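## Task

Place the red earphones in the small chest's middle drawer and the black earphones in its bottom drawer. At the end all drawers must be closed and the chest must still stand upright.

## Robot and tools

Robot: two arms, left_arm and right_arm, each a six-joint arm with a parallel two-finger gripper and a wrist camera. In the scene frame the origin sits at table-top height, halfway between the arms and a little behind the table's near edge. +x points out over the table, +z points up, and left_arm is on the +y side. left_arm's base is near (0.006, 0.302, 0.003) m and right_arm's near (0.001, -0.303, 0.001) m. Both are almost level and face +x. Camera names are cam_head_left, cam_head_right, cam_high, cam_low, cam_left_wrist and cam_right_wrist, and every image is 896x504. The 'left'/'right' in a name does not mean that side of an image.

Frames: each arm reports its end_effector_position (m) and end_effector_quat_wxyz in its own base frame. That position is the point between the finger pads, roughly 1 cm back from the tips. The fingers point along the gripper's +z and open along its y. The reported values may be off by a few cm, more so at long reach.

Row format, shared by execute_actions and move: each row has 14 numbers in [-1, 1]. The first 7 are left_arm's dx, dy, dz, rx, ry, rz, opening and the last 7 are the same for right_arm. Send both halves even when only one arm should move. dx..rz are offsets, not poses. They run along that arm's own base axes and count from the arm's Hand target as it was when the call began. Scale: 1.0 = 0.6 m for dx/dy/dz and 180 degrees for rx/ry/rz. rx, ry, rz form one rotation vector, turned about the Hand target's position. The opening is absolute, not an offset: +1 is fully open (0.094 m) and -1 is closed. To leave an arm alone, put 0 in its six pose numbers and resend its current opening. A 0 in the opening slot is itself a command to half-close.

execute_actions(actions, cameras): actions is a list of actions, and each action is a table of up to 15 rows, one row per 1/30 s step. Every row in one action counts from the same start pose, not from the row before it. A short table keeps its last row until step 15. Each new action starts from the current Hand target again, so the same offset sent twice moves the arm twice. An empty list returns images and the scene number and task. Otherwise images come back only for the names listed in cameras (['all'] gives every camera).

move(target, speed, blend, opening_speed, grip_force, blocking, cameras): target is one 14-number row or a list of up to 15 rows. All rows in the list count from the Hand targets at the start of the move, not from one another. The gripper travels in a straight line and does not avoid obstacles or the other arm. The whole move is capped at 10 s.
- speed: m/s, 0.002 to 2.9, default 0.25. Rotation is capped at twice that value in rad/s.
- blend: corner rounding in m. The default 0 stops at each row.
- opening_speed: the rate of the opening change per second on the -1..1 scale, at least 0.2. Use it slowly on anything that could be crushed.
- grip_force: newtons per pad, 10 to 50. It stays set until you change it. Lower values close more slowly.
- blocking=false returns early, and the motion keeps going.
The result adds a 'move:' line. 'done' means within 10 mm and 2 degrees; other values include off_target, moving, held and fault. limits=paced means the commanded pose was clipped, and limits=held means steps were withheld. Keep paths away from the arm's own base, because the elbow may swing suddenly.

wait(seconds): 0 to 3600. It lets time pass without new commands and returns early if a move finishes. stop(): brakes the current move. zoom_image(camera, region=[x0,y0,x1,y1]): enlarges up to 504x504 px of the newest image from that camera. read_manual: licence texts only. finished_scene(scene): pass 1 or 2. It ends the scene for good, so call it only once the goal holds with the robot not touching anything.

Results: Hand target is the last commanded pose after clipping, and the next offsets start from it. The gripper often stops short of it. A further execute_actions call re-requests it, or you can send the remaining gap as an offset. Each step, orientation is limited to within 40 degrees of the measured orientation. Under load or at long reach the gripper sags and tilts, so check the pose after every move and correct it. grip_measured uses the opening scale. With nothing held it reads up to about 2.5 mm wide, and on a firmly held part it reads below the part's width. To release, command an opening clearly above grip_measured. Joint velocities 'within noise' means the arm is still. Joint torques are raw drive outputs and include offsets. STEP READINGS list intermediate positions for execute_actions only. Tool commands shows the current gripper commands.

Hazards: faster contact hits harder, and so does a target set deeper past the point of contact. Do not drop items, release them while they move, slam or press hard, and above all do not hit fixed or heavy things such as the table, the base bar, spacers, plate or rail. Never let the two arms, grippers or wrist cameras meet, and never close one gripper on the other's fingers. Anything that leaves the table fails the task. Watch that the chest does not tip when pulling or pushing drawers. Keep drawer pulls gentle and in line with the drawer. Heat: holding loads, stretching out or pushing against something warms the motors. A MOTOR HOT line appears at 75 °C, the arm folds up and stops at 90 °C, and it goes limp at 100 °C. Loose objects may be nudged now and then without warning.

Each tool is called as name([rows], argument=value, ...), one row to a line, values as JSON.

## Session

execute_actions(actions=[])

Scene clock: 0.00 s.
left_arm: end_effector_position=(+0.3869, +0.0351, +0.0865) grip_measured=+1.000 end_effector_quat_wxyz=(+0.572, -0.073, +0.815, +0.055) | right_arm: end_effector_position=(+0.3954, -0.0195, +0.0701) grip_measured=+1.000 end_effector_quat_wxyz=(+0.532, +0.032, +0.842, -0.088)
Joint positions: left_arm=[0.022 1.538 0.341 0.844 -0.153 -0.05 0.094] | right_arm=[0.051 1.586 0.413 0.729 0.229 -0.017 0.094]
Joint velocities: within noise
Joint torques (N m): no reading
Heat: left arm: 27 °C; right arm: 26 °C.
Hand target: left_arm +0.3909, +0.0354, +0.0963; +0.584, -0.074, +0.806, +0.054 | right_arm +0.3984, -0.0195, +0.0749; +0.538, +0.033, +0.838, -0.087
Tool commands: left_gripper/opening=+1.0 right_gripper/opening=+1.0

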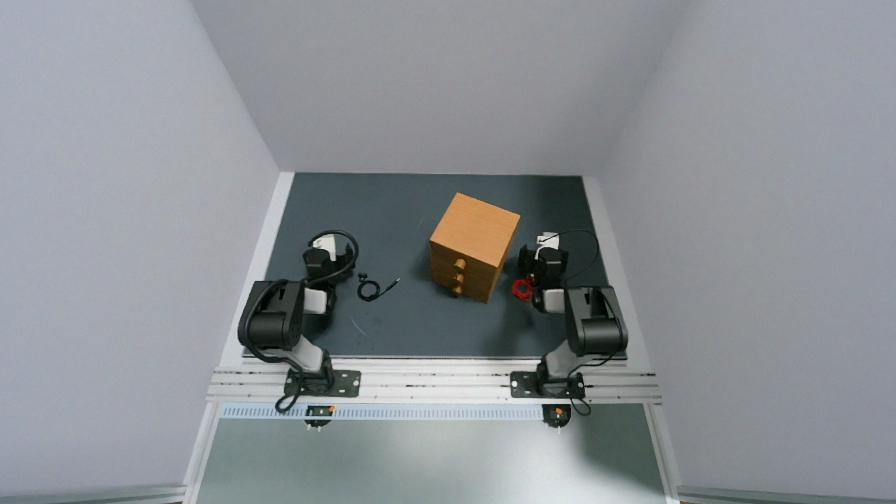

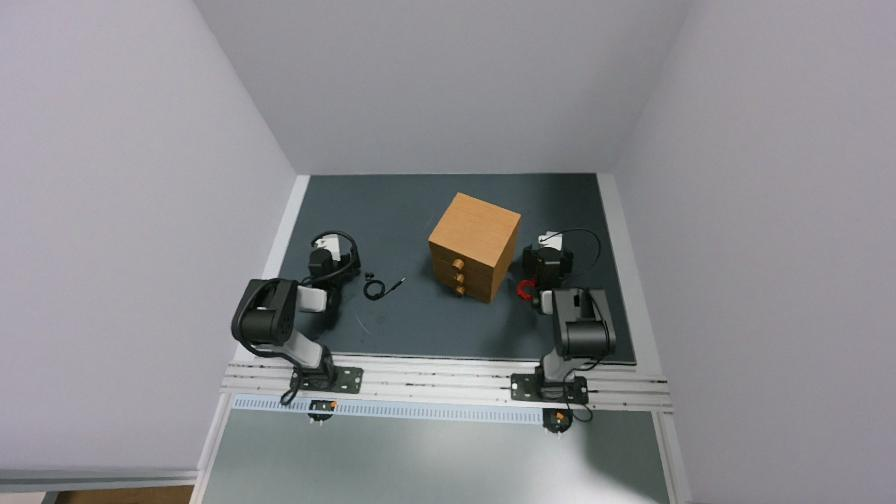

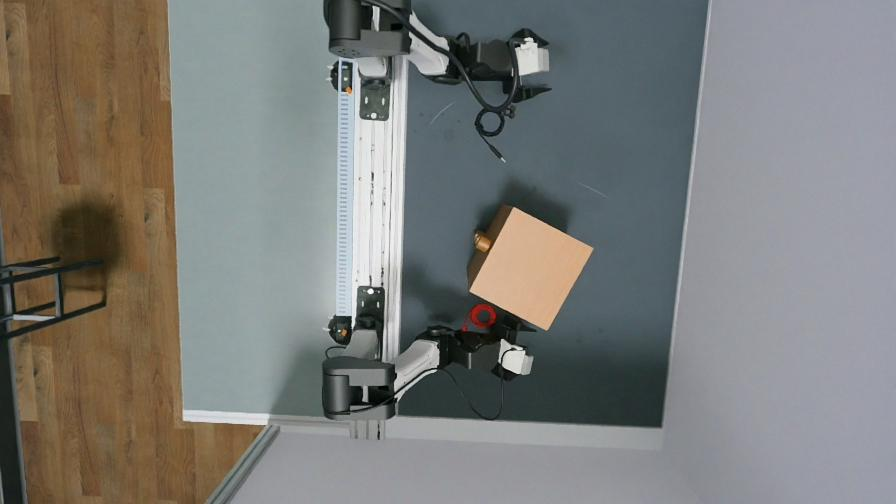

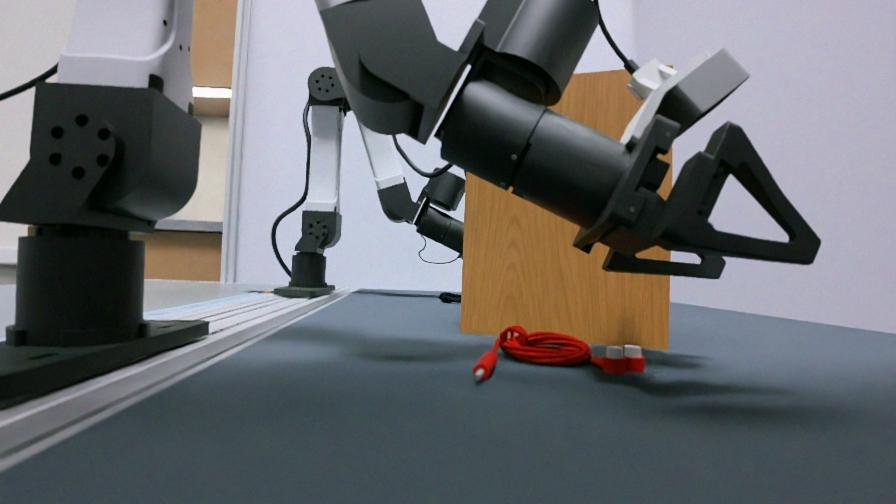

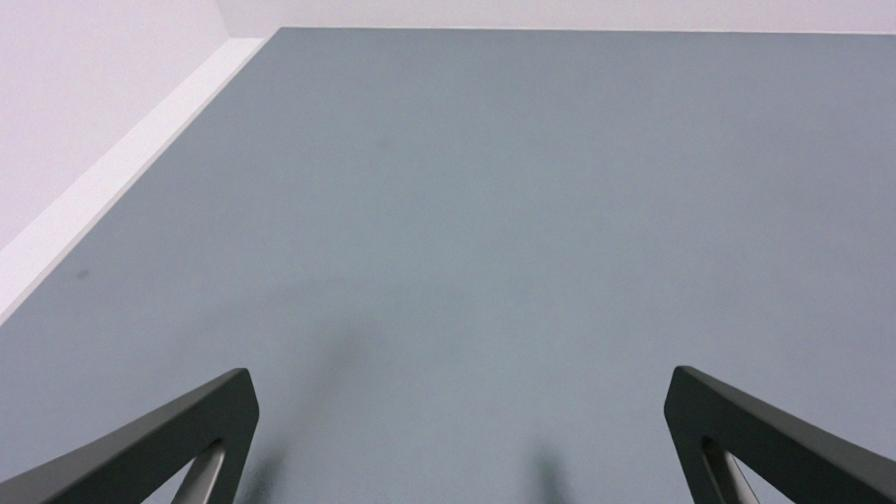

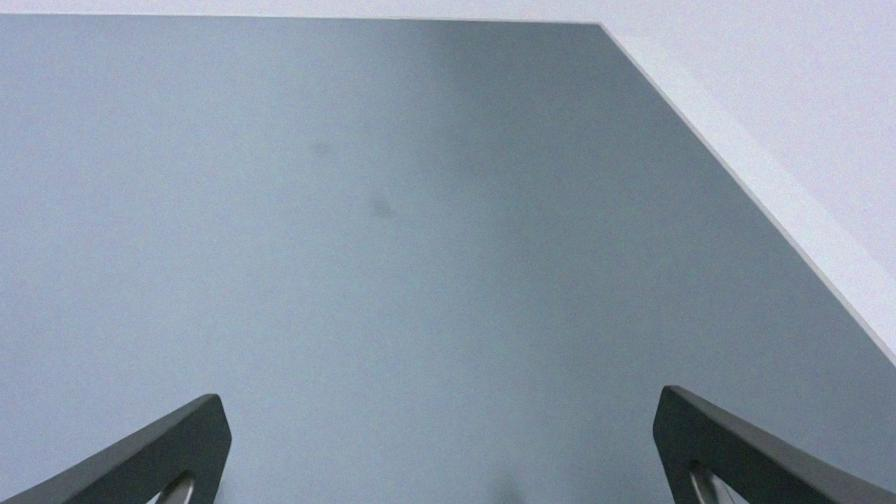

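zoom_image(camera="cam_high", region=[320, 0, 720, 225])

zoom_image(camera="cam_high", region=[310, 200, 710, 425])

zoom_image(camera="cam_head_left", region=[340, 180, 600, 326])

zoom_image(camera="cam_head_right", region=[340, 180, 600, 326])

Scaled by 1.260 from the camera's image (finer frame: 1280x720).

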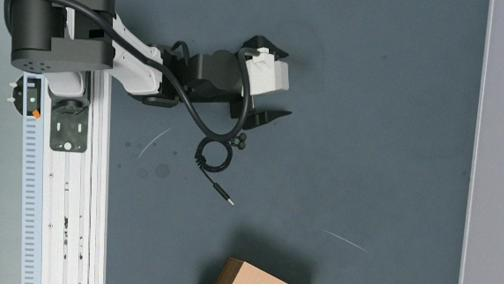

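Scaled by 1.260 from the camera's image (finer frame: 1280x720).

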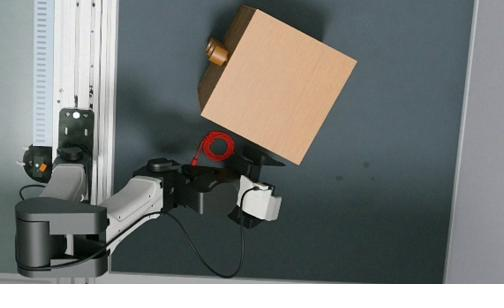

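Scaled by 1.938 from the camera's image (finer frame: 1280x720).

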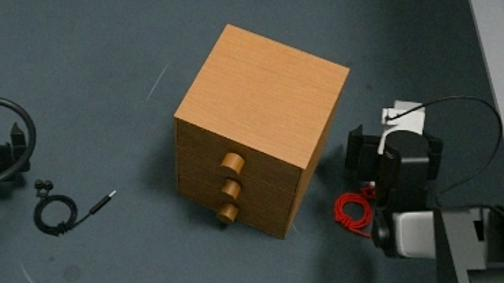

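Scaled by 1.938 from the camera's image (finer frame: 1280x720).

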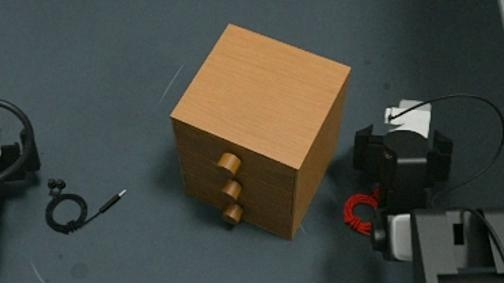

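move([
  [-0.2,-0.2,0.167,-0.0315,-0.07,-0.385,1,-0.2,-0.07,0.197,0.218,0.268,-0.21,1],
  [-0.37,-0.455,0.167,-0.0315,-0.07,-0.385,1,-0.217,0.111,0.197,0.218,0.268,-0.21,1],
], blend=0.05, cameras=["all"])

Scene clock: 8.53 s.
left_arm: end_effector_position=(+0.1678, -0.2360, +0.1891) grip_measured=+1.000 end_effector_quat_wxyz=(+0.575, +0.370, +0.651, -0.330) | right_arm: end_effector_position=(+0.2646, +0.0475, +0.1889) grip_measured=+1.000 end_effector_quat_wxyz=(+0.060, +0.421, +0.905, +0.023)
Joint positions: left_arm=[-0.828 0.549 0.182 0.243 0.208 0.021 0.094] | right_arm=[0.2 1.467 1.463 -1.442 0.034 1.068 0.094]
Joint torques (N m): left_arm=[-0.47 0.84 6.53 2.54 -0.25 -0.04] | right_arm=[0.84 -4.46 7.97 0.51 0.25 0.15]
Heat: left arm: 28 °C; right arm: 27 °C.
Hand target: left_arm +0.1689, -0.2375, +0.1965; +0.587, +0.364, +0.642, -0.332 | right_arm +0.2682, +0.0470, +0.1932; +0.066, +0.423, +0.904, +0.019
Off the commanded pose: left_arm 0.008 m, 2 deg | right_arm 0.006 m, 1 deg.
move: done

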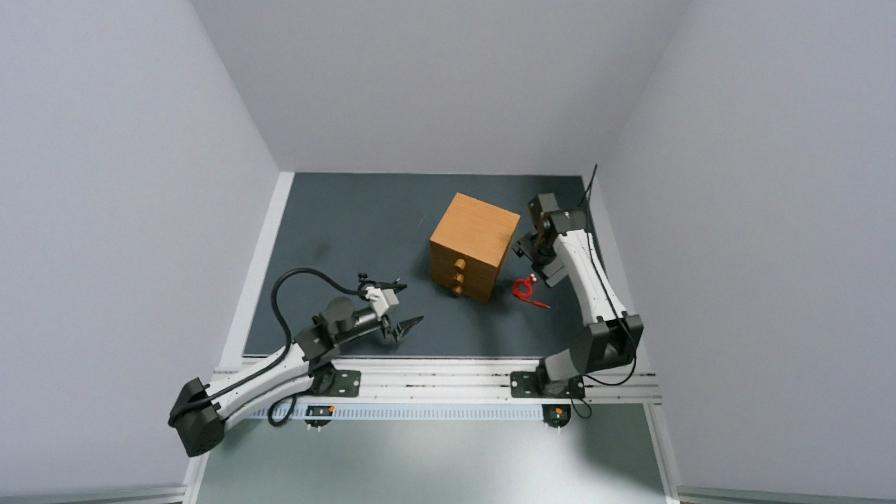

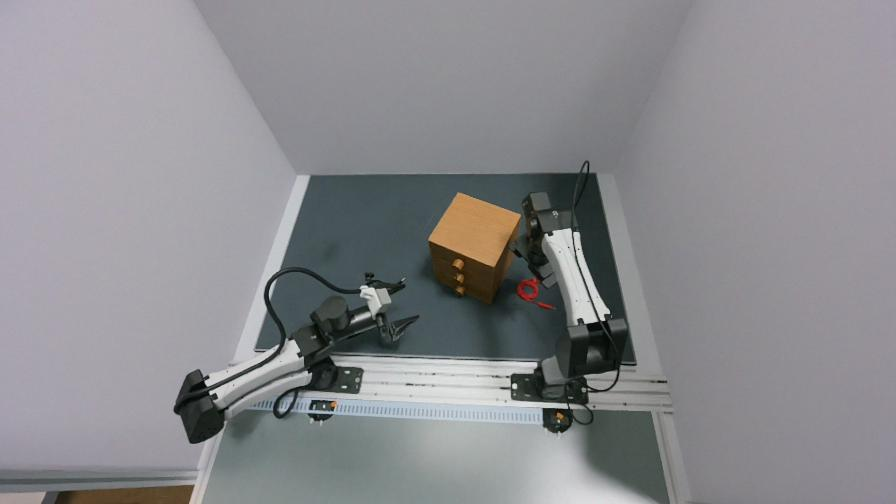

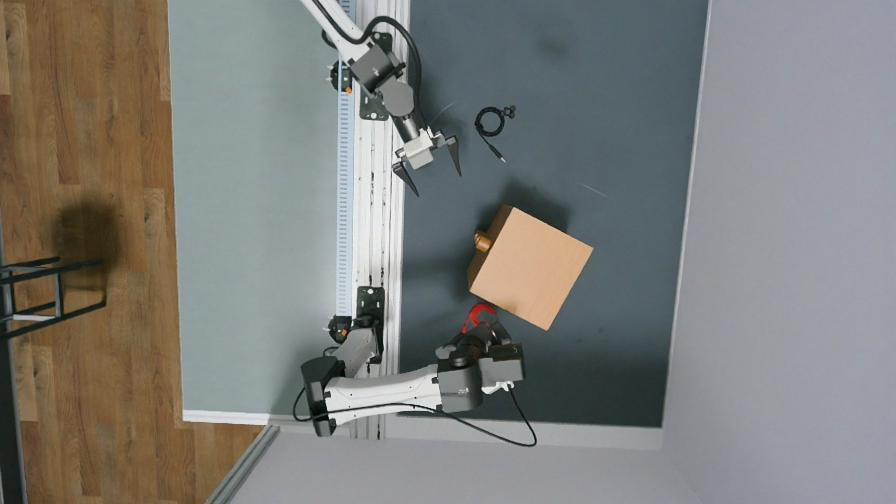

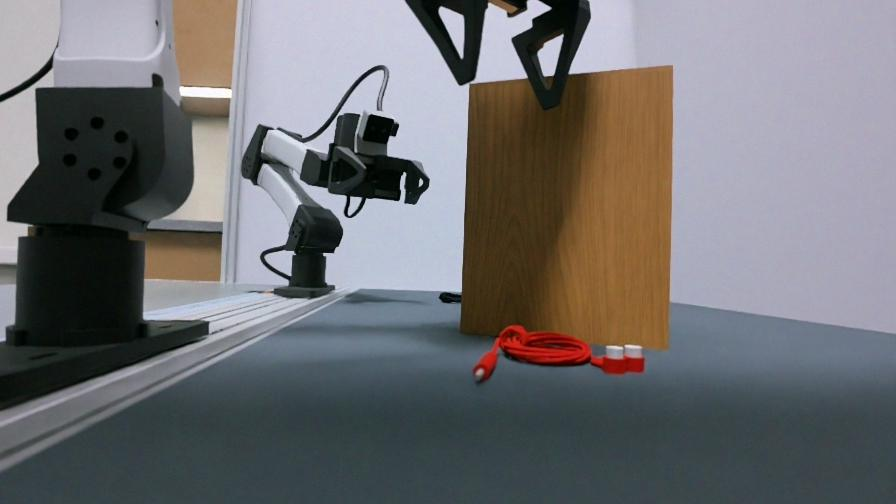

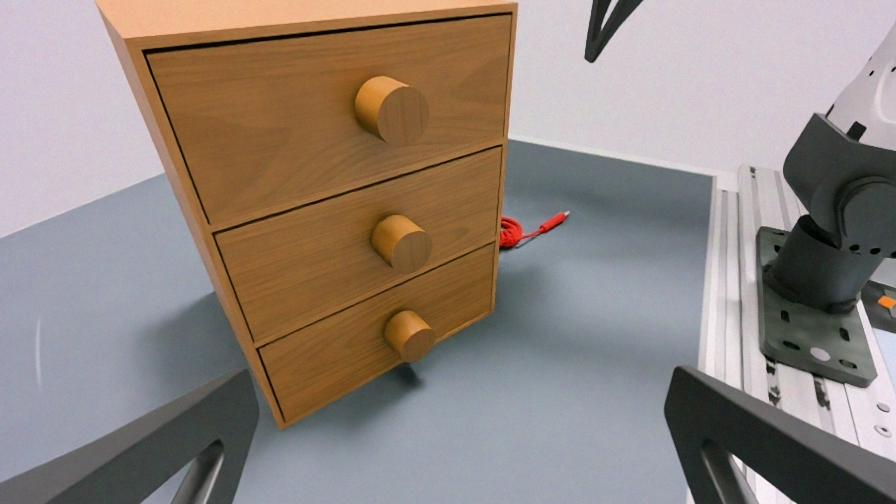

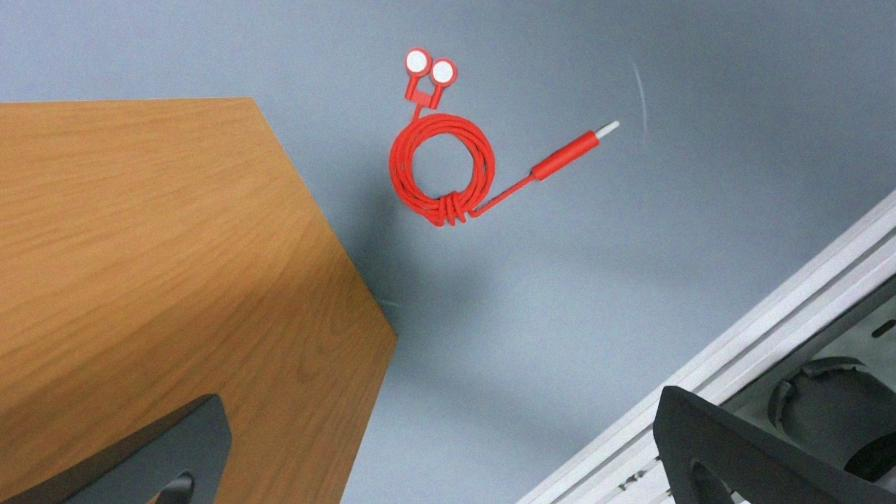

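move(target=[0.03,-0.169,-0.236,0.036,0.0425,0.21,0.3,0.046,-0.008,-0.205,0.003,0.041,0,1], cameras=["cam_left_wrist","cam_right_wrist","cam_high"])

Scene clock: 13.50 s.
left_arm: end_effector_position=(+0.1878, -0.3281, +0.0455) grip_measured=+0.302 end_effector_quat_wxyz=(+0.590, +0.166, +0.785, -0.089) | right_arm: end_effector_position=(+0.2944, +0.0419, +0.0787) grip_measured=+1.000 end_effector_quat_wxyz=(+0.013, +0.424, +0.905, -0.006)
Joint positions: left_arm=[-1.453 1.886 0.516 0.789 -1.017 -0.451 0.061] | right_arm=[0.156 1.67 1.232 -1.117 0.025 1.032 0.094]
Joint torques (N m): left_arm=[-0.54 -5.96 5.57 2.02 -0.64 -0.17] | right_arm=[-0.28 -5.55 4.64 0.59 0.01 0]
Heat: left arm: 29 °C; right arm: 28 °C.
Hand target: left_arm +0.1869, -0.3389, +0.0549; +0.599, +0.146, +0.780, -0.111 | right_arm +0.2957, +0.0422, +0.0701; +0.006, +0.423, +0.906, -0.004
Off the commanded pose: left_arm 0.014 m, 4 deg | right_arm 0.009 m, 1 deg.
move: off_target (left_arm)
Images, in order (width x height): cam_high 896x504, cam_left_wrist 896x504, cam_right_wrist 896x504.

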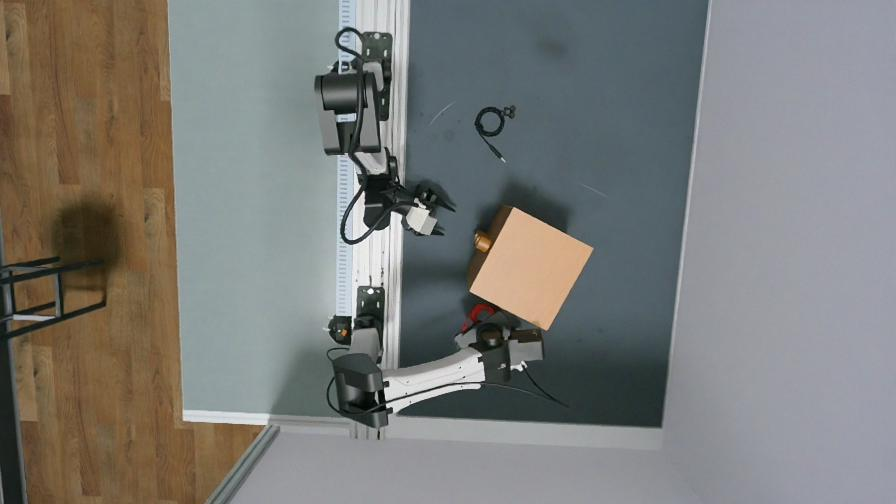

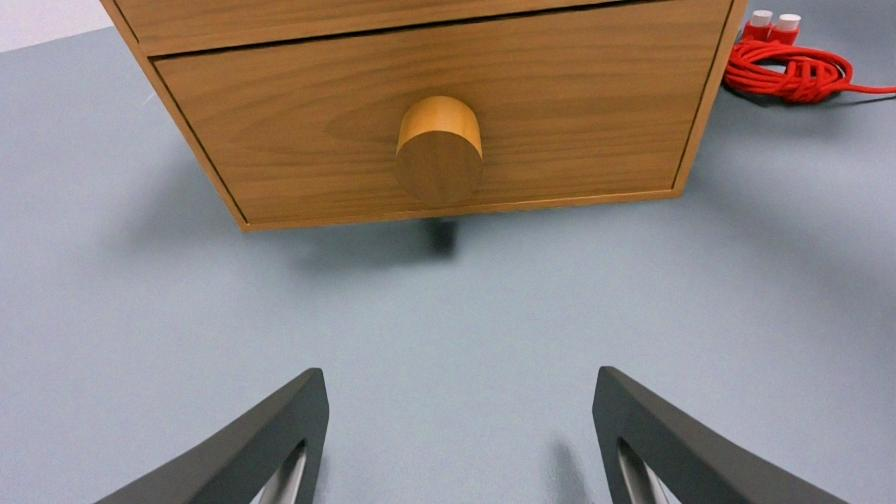

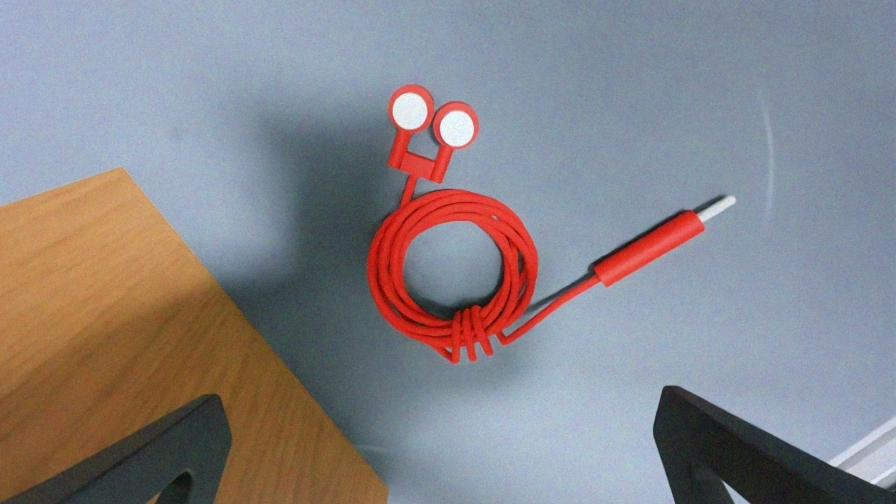

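move([
  [0.165,-0.052,0,0,0,0,0.3,-0.004,0,-0.118,0,0,0,1],
  [0.165,-0.052,0,0,0,0,0.3,-0.004,0,-0.118,0,0,0,0.05],
], speed=0.12, grip_force=[50,30], cameras=["cam_left_wrist","cam_right_wrist","cam_low"])

Scene clock: 19.90 s.
left_arm: end_effector_position=(+0.2782, -0.3589, +0.0430) grip_measured=+0.302 end_effector_quat_wxyz=(+0.587, +0.159, +0.788, -0.091) | right_arm: end_effector_position=(+0.2935, +0.0419, +0.0077) grip_measured=+0.052 end_effector_quat_wxyz=(+0.012, +0.424, +0.905, -0.007)
Joint positions: left_arm=[-1.186 2.046 0.718 0.898 -0.786 -0.267 0.061] | right_arm=[0.156 1.761 1.039 -0.836 0.024 1.032 0.049]
Joint torques (N m): left_arm=[1.31 -7.6 6.49 2.25 -0.14 0.05] | right_arm=[-0.14 -5.86 4.14 0.62 0.02 0.01]
Heat: left arm: 29 °C; right arm: 28 °C.
Hand target: left_arm +0.2860, -0.3701, +0.0548; +0.598, +0.146, +0.780, -0.111 | right_arm +0.2933, +0.0422, -0.0007; +0.006, +0.423, +0.906, -0.004
Off the commanded pose: left_arm 0.018 m, 3 deg | right_arm 0.008 m, 1 deg.
grip_force (N): 50, 30
move: off_target (left_arm)
Images, in order (width x height): cam_low 896x504, cam_left_wrist 896x504, cam_right_wrist 896x504.

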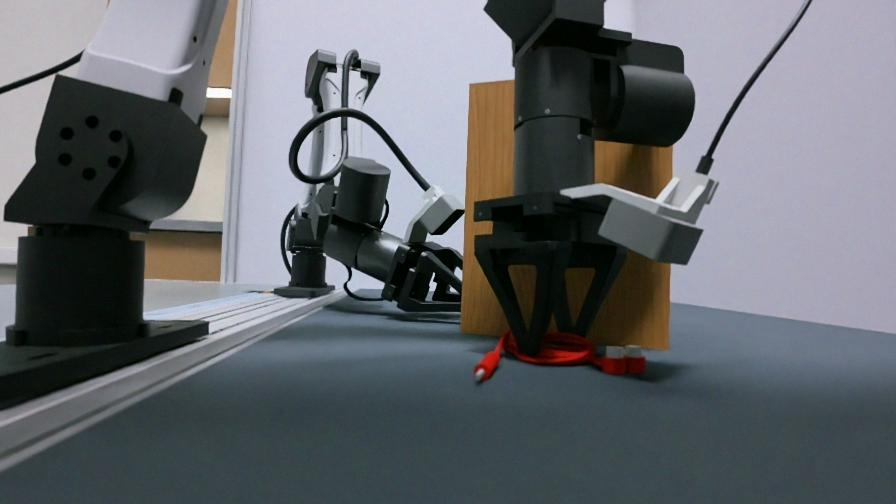

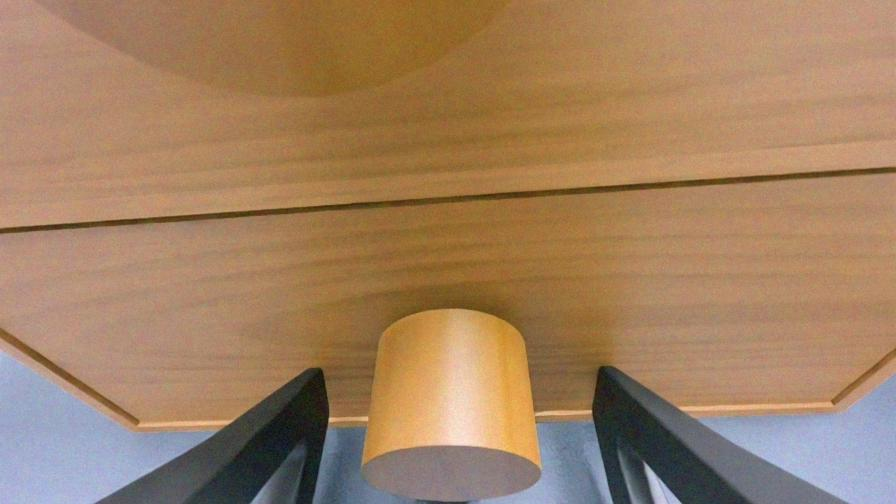

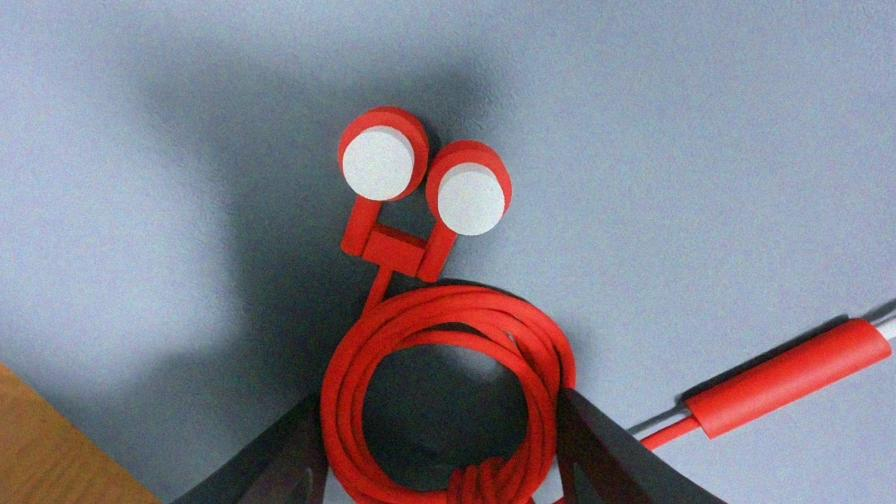

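move([
  [0,0,0,0,0,0,-0.7,0,0,0,0,0,0,-0.15],
  [-0.17,0.067,0,0,0,0,-0.7,0,-0.05,0.4,0,0,0,-0.15],
], speed=0.12, cameras=["cam_left_wrist","cam_right_wrist","cam_high","cam_head_left"])

Scene clock: 23.93 s.
left_arm: end_effector_position=(+0.1889, -0.3250, +0.0395) grip_measured=-0.450 end_effector_quat_wxyz=(+0.589, +0.160, +0.787, -0.088) | right_arm: end_effector_position=(+0.2931, +0.0121, +0.2282) grip_measured=-0.148 end_effector_quat_wxyz=(+0.081, +0.423, +0.902, +0.030)
Joint positions: left_arm=[-1.451 1.91 0.51 0.809 -1.024 -0.468 0.026] | right_arm=[0.056 1.562 1.708 -1.547 0.024 0.93 0.04]
Joint torques (N m): left_arm=[-1.18 -9.88 2.96 1.96 -0.61 -0.05] | right_arm=[-0.24 -7.61 7.66 0.63 0.02 -0.03]
Heat: left arm: 29 °C; right arm: 28 °C.
Hand target: left_arm +0.1840, -0.3298, +0.0549; +0.599, +0.146, +0.780, -0.111 | right_arm +0.2933, +0.0122, +0.2393; +0.006, +0.424, +0.906, -0.004
Off the commanded pose: left_arm 0.017 m, 3 deg | right_arm 0.011 m, 9 deg.
joint sent to its limit (right arm) — joint 4 (wrist pitch), lower limit. The joint targets are off in orientation, not in position.
grip_force (N): 50, 30
move: off_target (left_arm, right_arm)
Images, in order (width x height): cam_head_left 896x504, cam_high 896x504, cam_left_wrist 896x504, cam_right_wrist 896x504.

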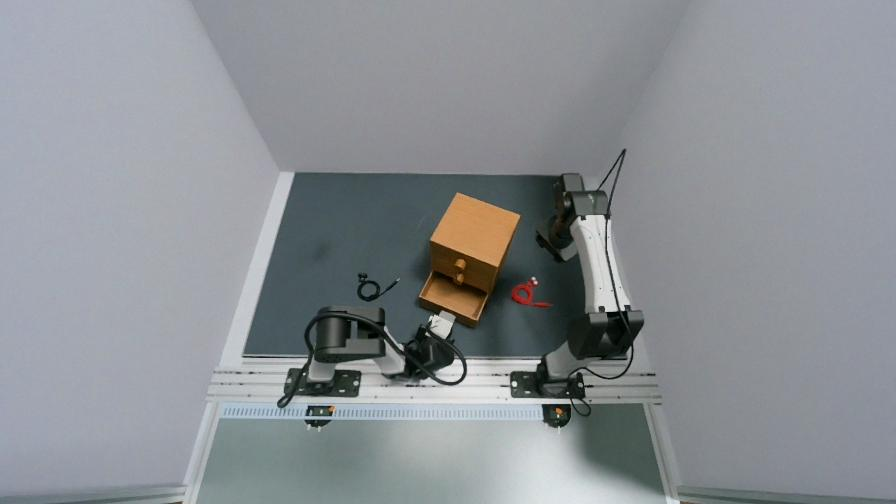

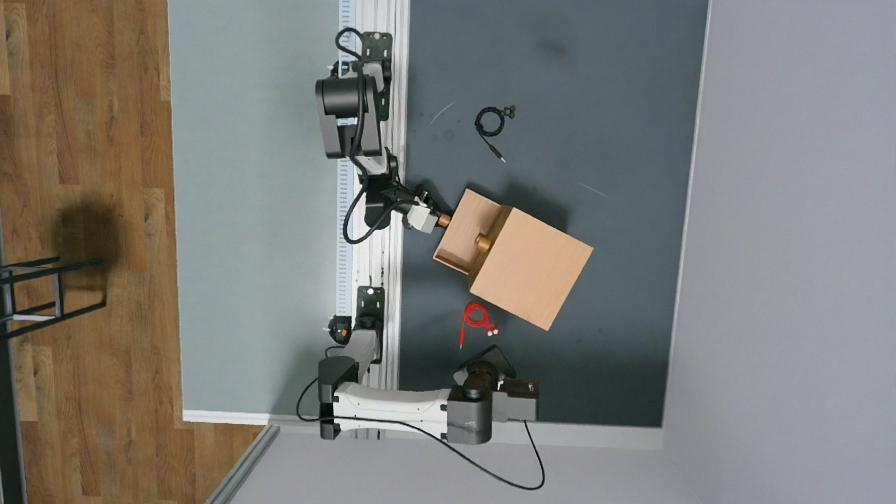

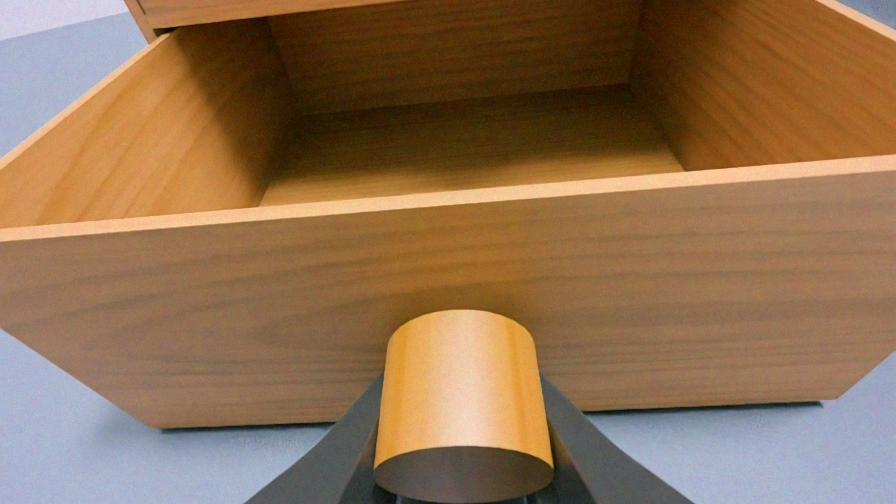

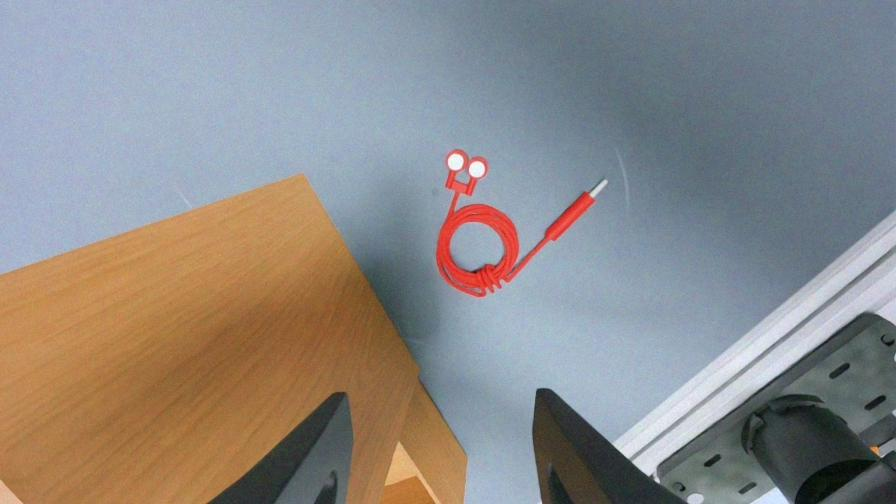

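move([
  [0,0,0,0,0,0,0.3,0.011,0.0,-0.1,0,0,-0.25,-0.3],
  [-0.09,0.036,0,0,0,0,0.3,0.011,0.04,-0.2,0,0,-0.25,-0.3],
  [-0.05,0.2,0.183,0.1,0.07,-0.1,0.3,0.011,0.046,-0.27,0,0,-0.25,-0.3],
  [0.182,0.415,0.183,0.353,0.242,-0.327,0.3,0.011,0.046,-0.274,0,0,-0.25,-0.3],
], blend=[0,0.02,0.05,0], cameras=["cam_left_wrist","cam_right_wrist","cam_high"])

Scene clock: 33.53 s.
left_arm: end_effector_position=(+0.2875, -0.0829, +0.1575) grip_measured=+0.298 end_effector_quat_wxyz=(+0.006, +0.705, +0.709, -0.018) | right_arm: end_effector_position=(+0.2995, +0.0371, +0.0846) grip_measured=-0.298 end_effector_quat_wxyz=(+0.011, +0.737, +0.676, -0.002)
Joint positions: left_arm=[-0.259 1.686 1.564 -1.456 0.038 1.307 0.061] | right_arm=[0.135 1.688 1.277 -1.15 0.02 1.791 0.033]
Joint torques (N m): left_arm=[1.13 -6.19 8.03 0.03 -0.01 0.18] | right_arm=[0.83 -5.53 4.45 0.51 0.05 0.16]
Heat: left arm: 30 °C; right arm: 28 °C.
Hand target: left_arm +0.2932, -0.0809, +0.1647; +0.012, +0.708, +0.706, -0.012 | right_arm +0.2999, +0.0399, +0.0750; +0.004, +0.738, +0.675, -0.006
Off the commanded pose: left_arm 0.009 m, 1 deg | right_arm 0.010 m, 1 deg.
grip_force (N): 50, 30
move: done
Images, in order (width x height): cam_high 896x504, cam_left_wrist 896x504, cam_right_wrist 896x504.

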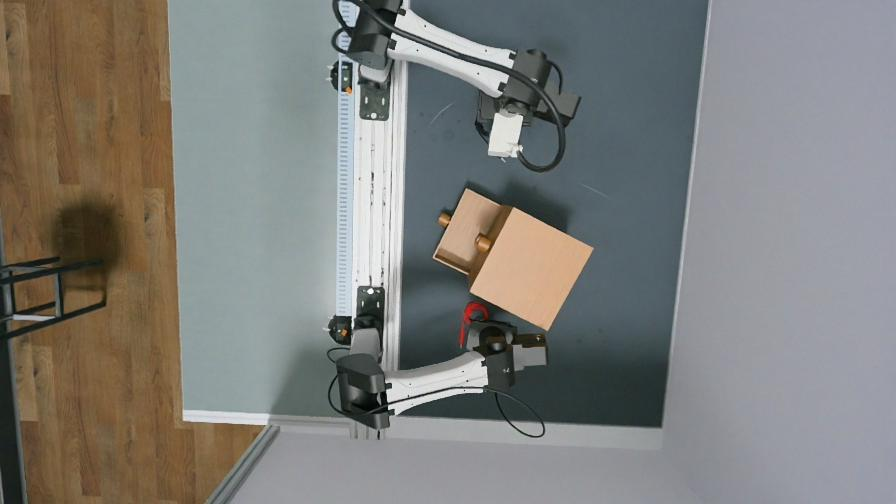

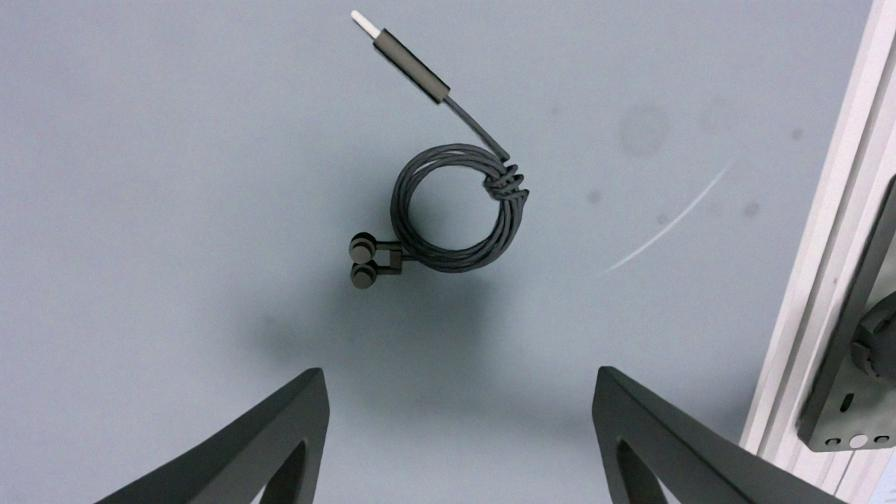

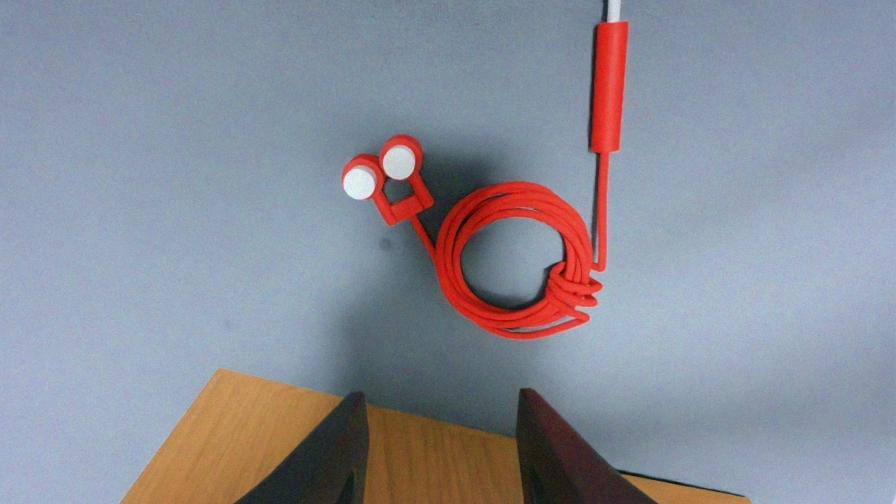

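move([
  [0.036,-0.0095,-0.241,0,0,0,-0.3,-0.003,0.011,-0.132,0.055,0,0,-0.3],
  [0.036,-0.0095,-0.241,0,0,0,-0.85,-0.003,0.011,-0.132,0.055,0,0,-0.85],
], speed=0.12, cameras=["cam_left_wrist","cam_right_wrist","cam_low"])

Scene clock: 38.93 s.
left_arm: end_effector_position=(+0.3149, -0.0895, +0.0255) grip_measured=-0.848 end_effector_quat_wxyz=(+0.014, +0.705, +0.709, -0.012) | right_arm: end_effector_position=(+0.2995, +0.0466, +0.0042) grip_measured=-0.847 end_effector_quat_wxyz=(-0.052, +0.736, +0.673, +0.054)
Joint positions: left_arm=[-0.259 1.841 1.216 -0.934 0.034 1.307 0.007] | right_arm=[0.069 1.785 1.044 -0.811 -0.149 1.731 0.007]
Joint torques (N m): left_arm=[1.09 -7.12 3.93 0.41 0.03 0.16] | right_arm=[-0.24 -5.97 3.93 0.57 -0.06 0]
Heat: left arm: 31 °C; right arm: 28 °C.
Hand target: left_arm +0.3149, -0.0867, +0.0202; +0.012, +0.708, +0.706, -0.012 | right_arm +0.2981, +0.0464, -0.0042; -0.060, +0.735, +0.673, +0.052
Off the commanded pose: left_arm 0.006 m, 0 deg | right_arm 0.009 m, 1 deg.
grip_force (N): 50, 30
move: done
Images, in order (width x height): cam_low 896x504, cam_left_wrist 896x504, cam_right_wrist 896x504.

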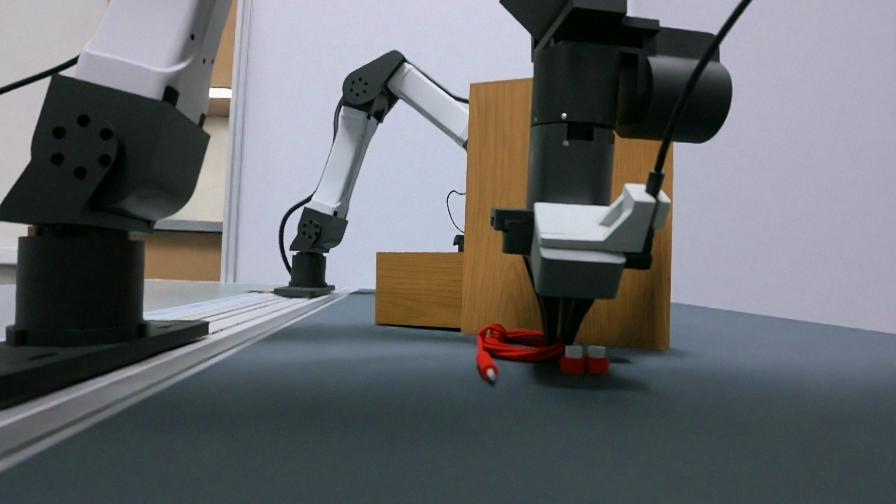

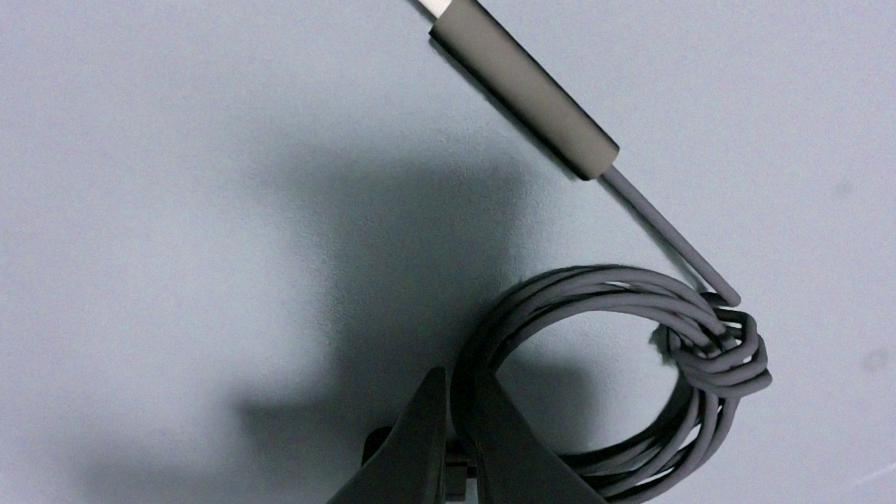

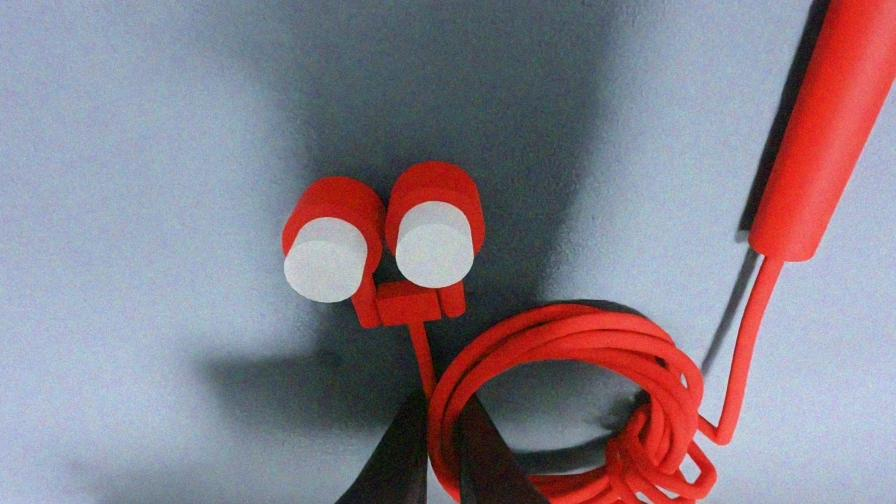

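move([
  [0,0,0,0,0,0,-0.3,0,0,0,0,0,0,-0.9],
  [0,0.005,-0.021,0,0,0,-0.3,0,-0.03,0.12,0,0,0,-0.9],
  [0,0.005,-0.021,0,0,0,-0.88,0,-0.03,0.12,0,0,0,-0.9],
], speed=0.15, cameras=["cam_left_wrist","cam_right_wrist","cam_low"])

Scene clock: 41.87 s.
left_arm: end_effector_position=(+0.3206, -0.0878, +0.0176) grip_measured=-0.875 end_effector_quat_wxyz=(+0.023, +0.706, +0.708, -0.005) | right_arm: end_effector_position=(+0.2901, +0.0284, +0.0550) grip_measured=-0.892 end_effector_quat_wxyz=(-0.069, +0.737, +0.671, +0.035)
Joint positions: left_arm=[-0.25 1.85 1.194 -0.88 0.032 1.317 0.006] | right_arm=[0.008 1.72 1.183 -1.075 -0.15 1.67 0.005]
Joint torques (N m): left_arm=[1.14 -6.49 3.12 0.39 0.06 0.15] | right_arm=[-0.17 -9.39 7.88 0.07 -0.05 0.01]
Heat: left arm: 31 °C; right arm: 29 °C.
Hand target: left_arm +0.3148, -0.0837, +0.0075; +0.012, +0.708, +0.706, -0.012 | right_arm +0.2981, +0.0285, +0.0678; -0.060, +0.735, +0.673, +0.052
Off the commanded pose: left_arm 0.012 m, 2 deg | right_arm 0.015 m, 2 deg.
grip_force (N): 50, 30
move: off_target (left_arm, right_arm); target 3's new opening was sent with left_arm's hand 0.011 m and 0 deg from that target
Images, in order (width x height): cam_low 896x504, cam_left_wrist 896x504, cam_right_wrist 896x504.

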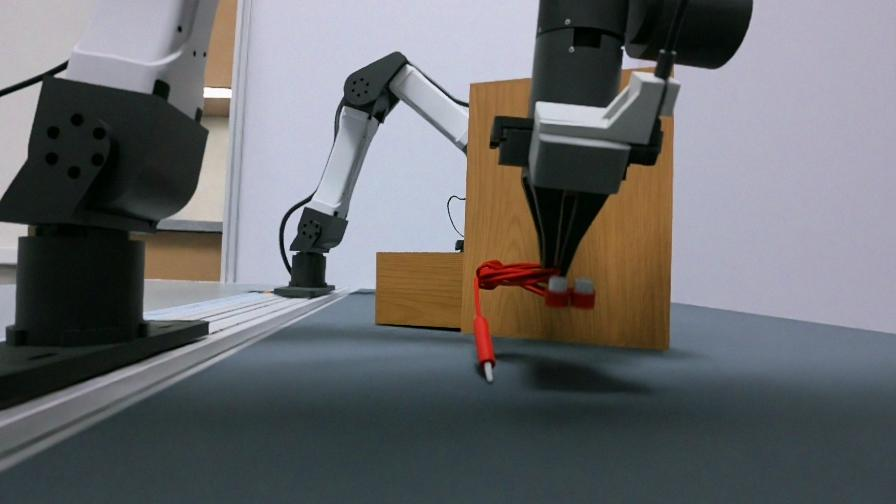

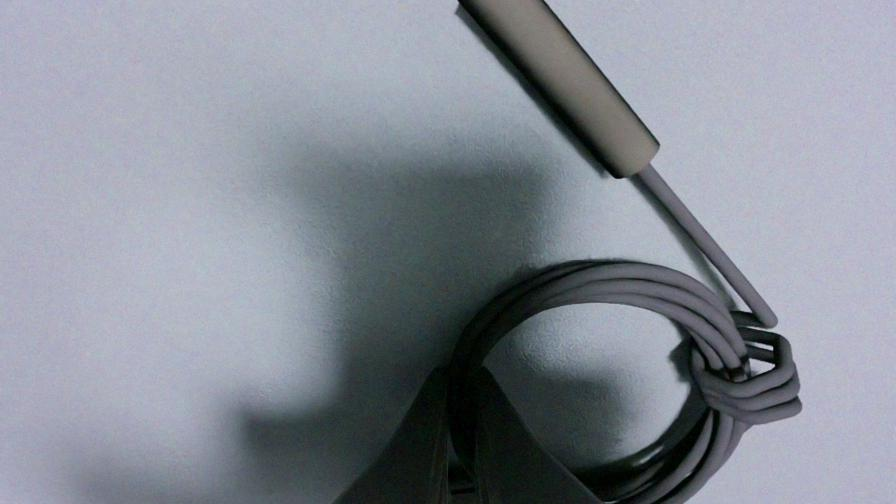

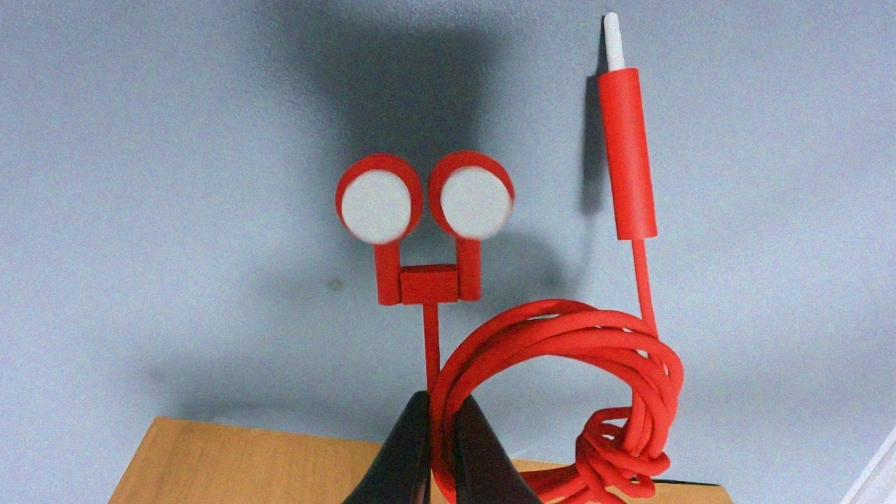

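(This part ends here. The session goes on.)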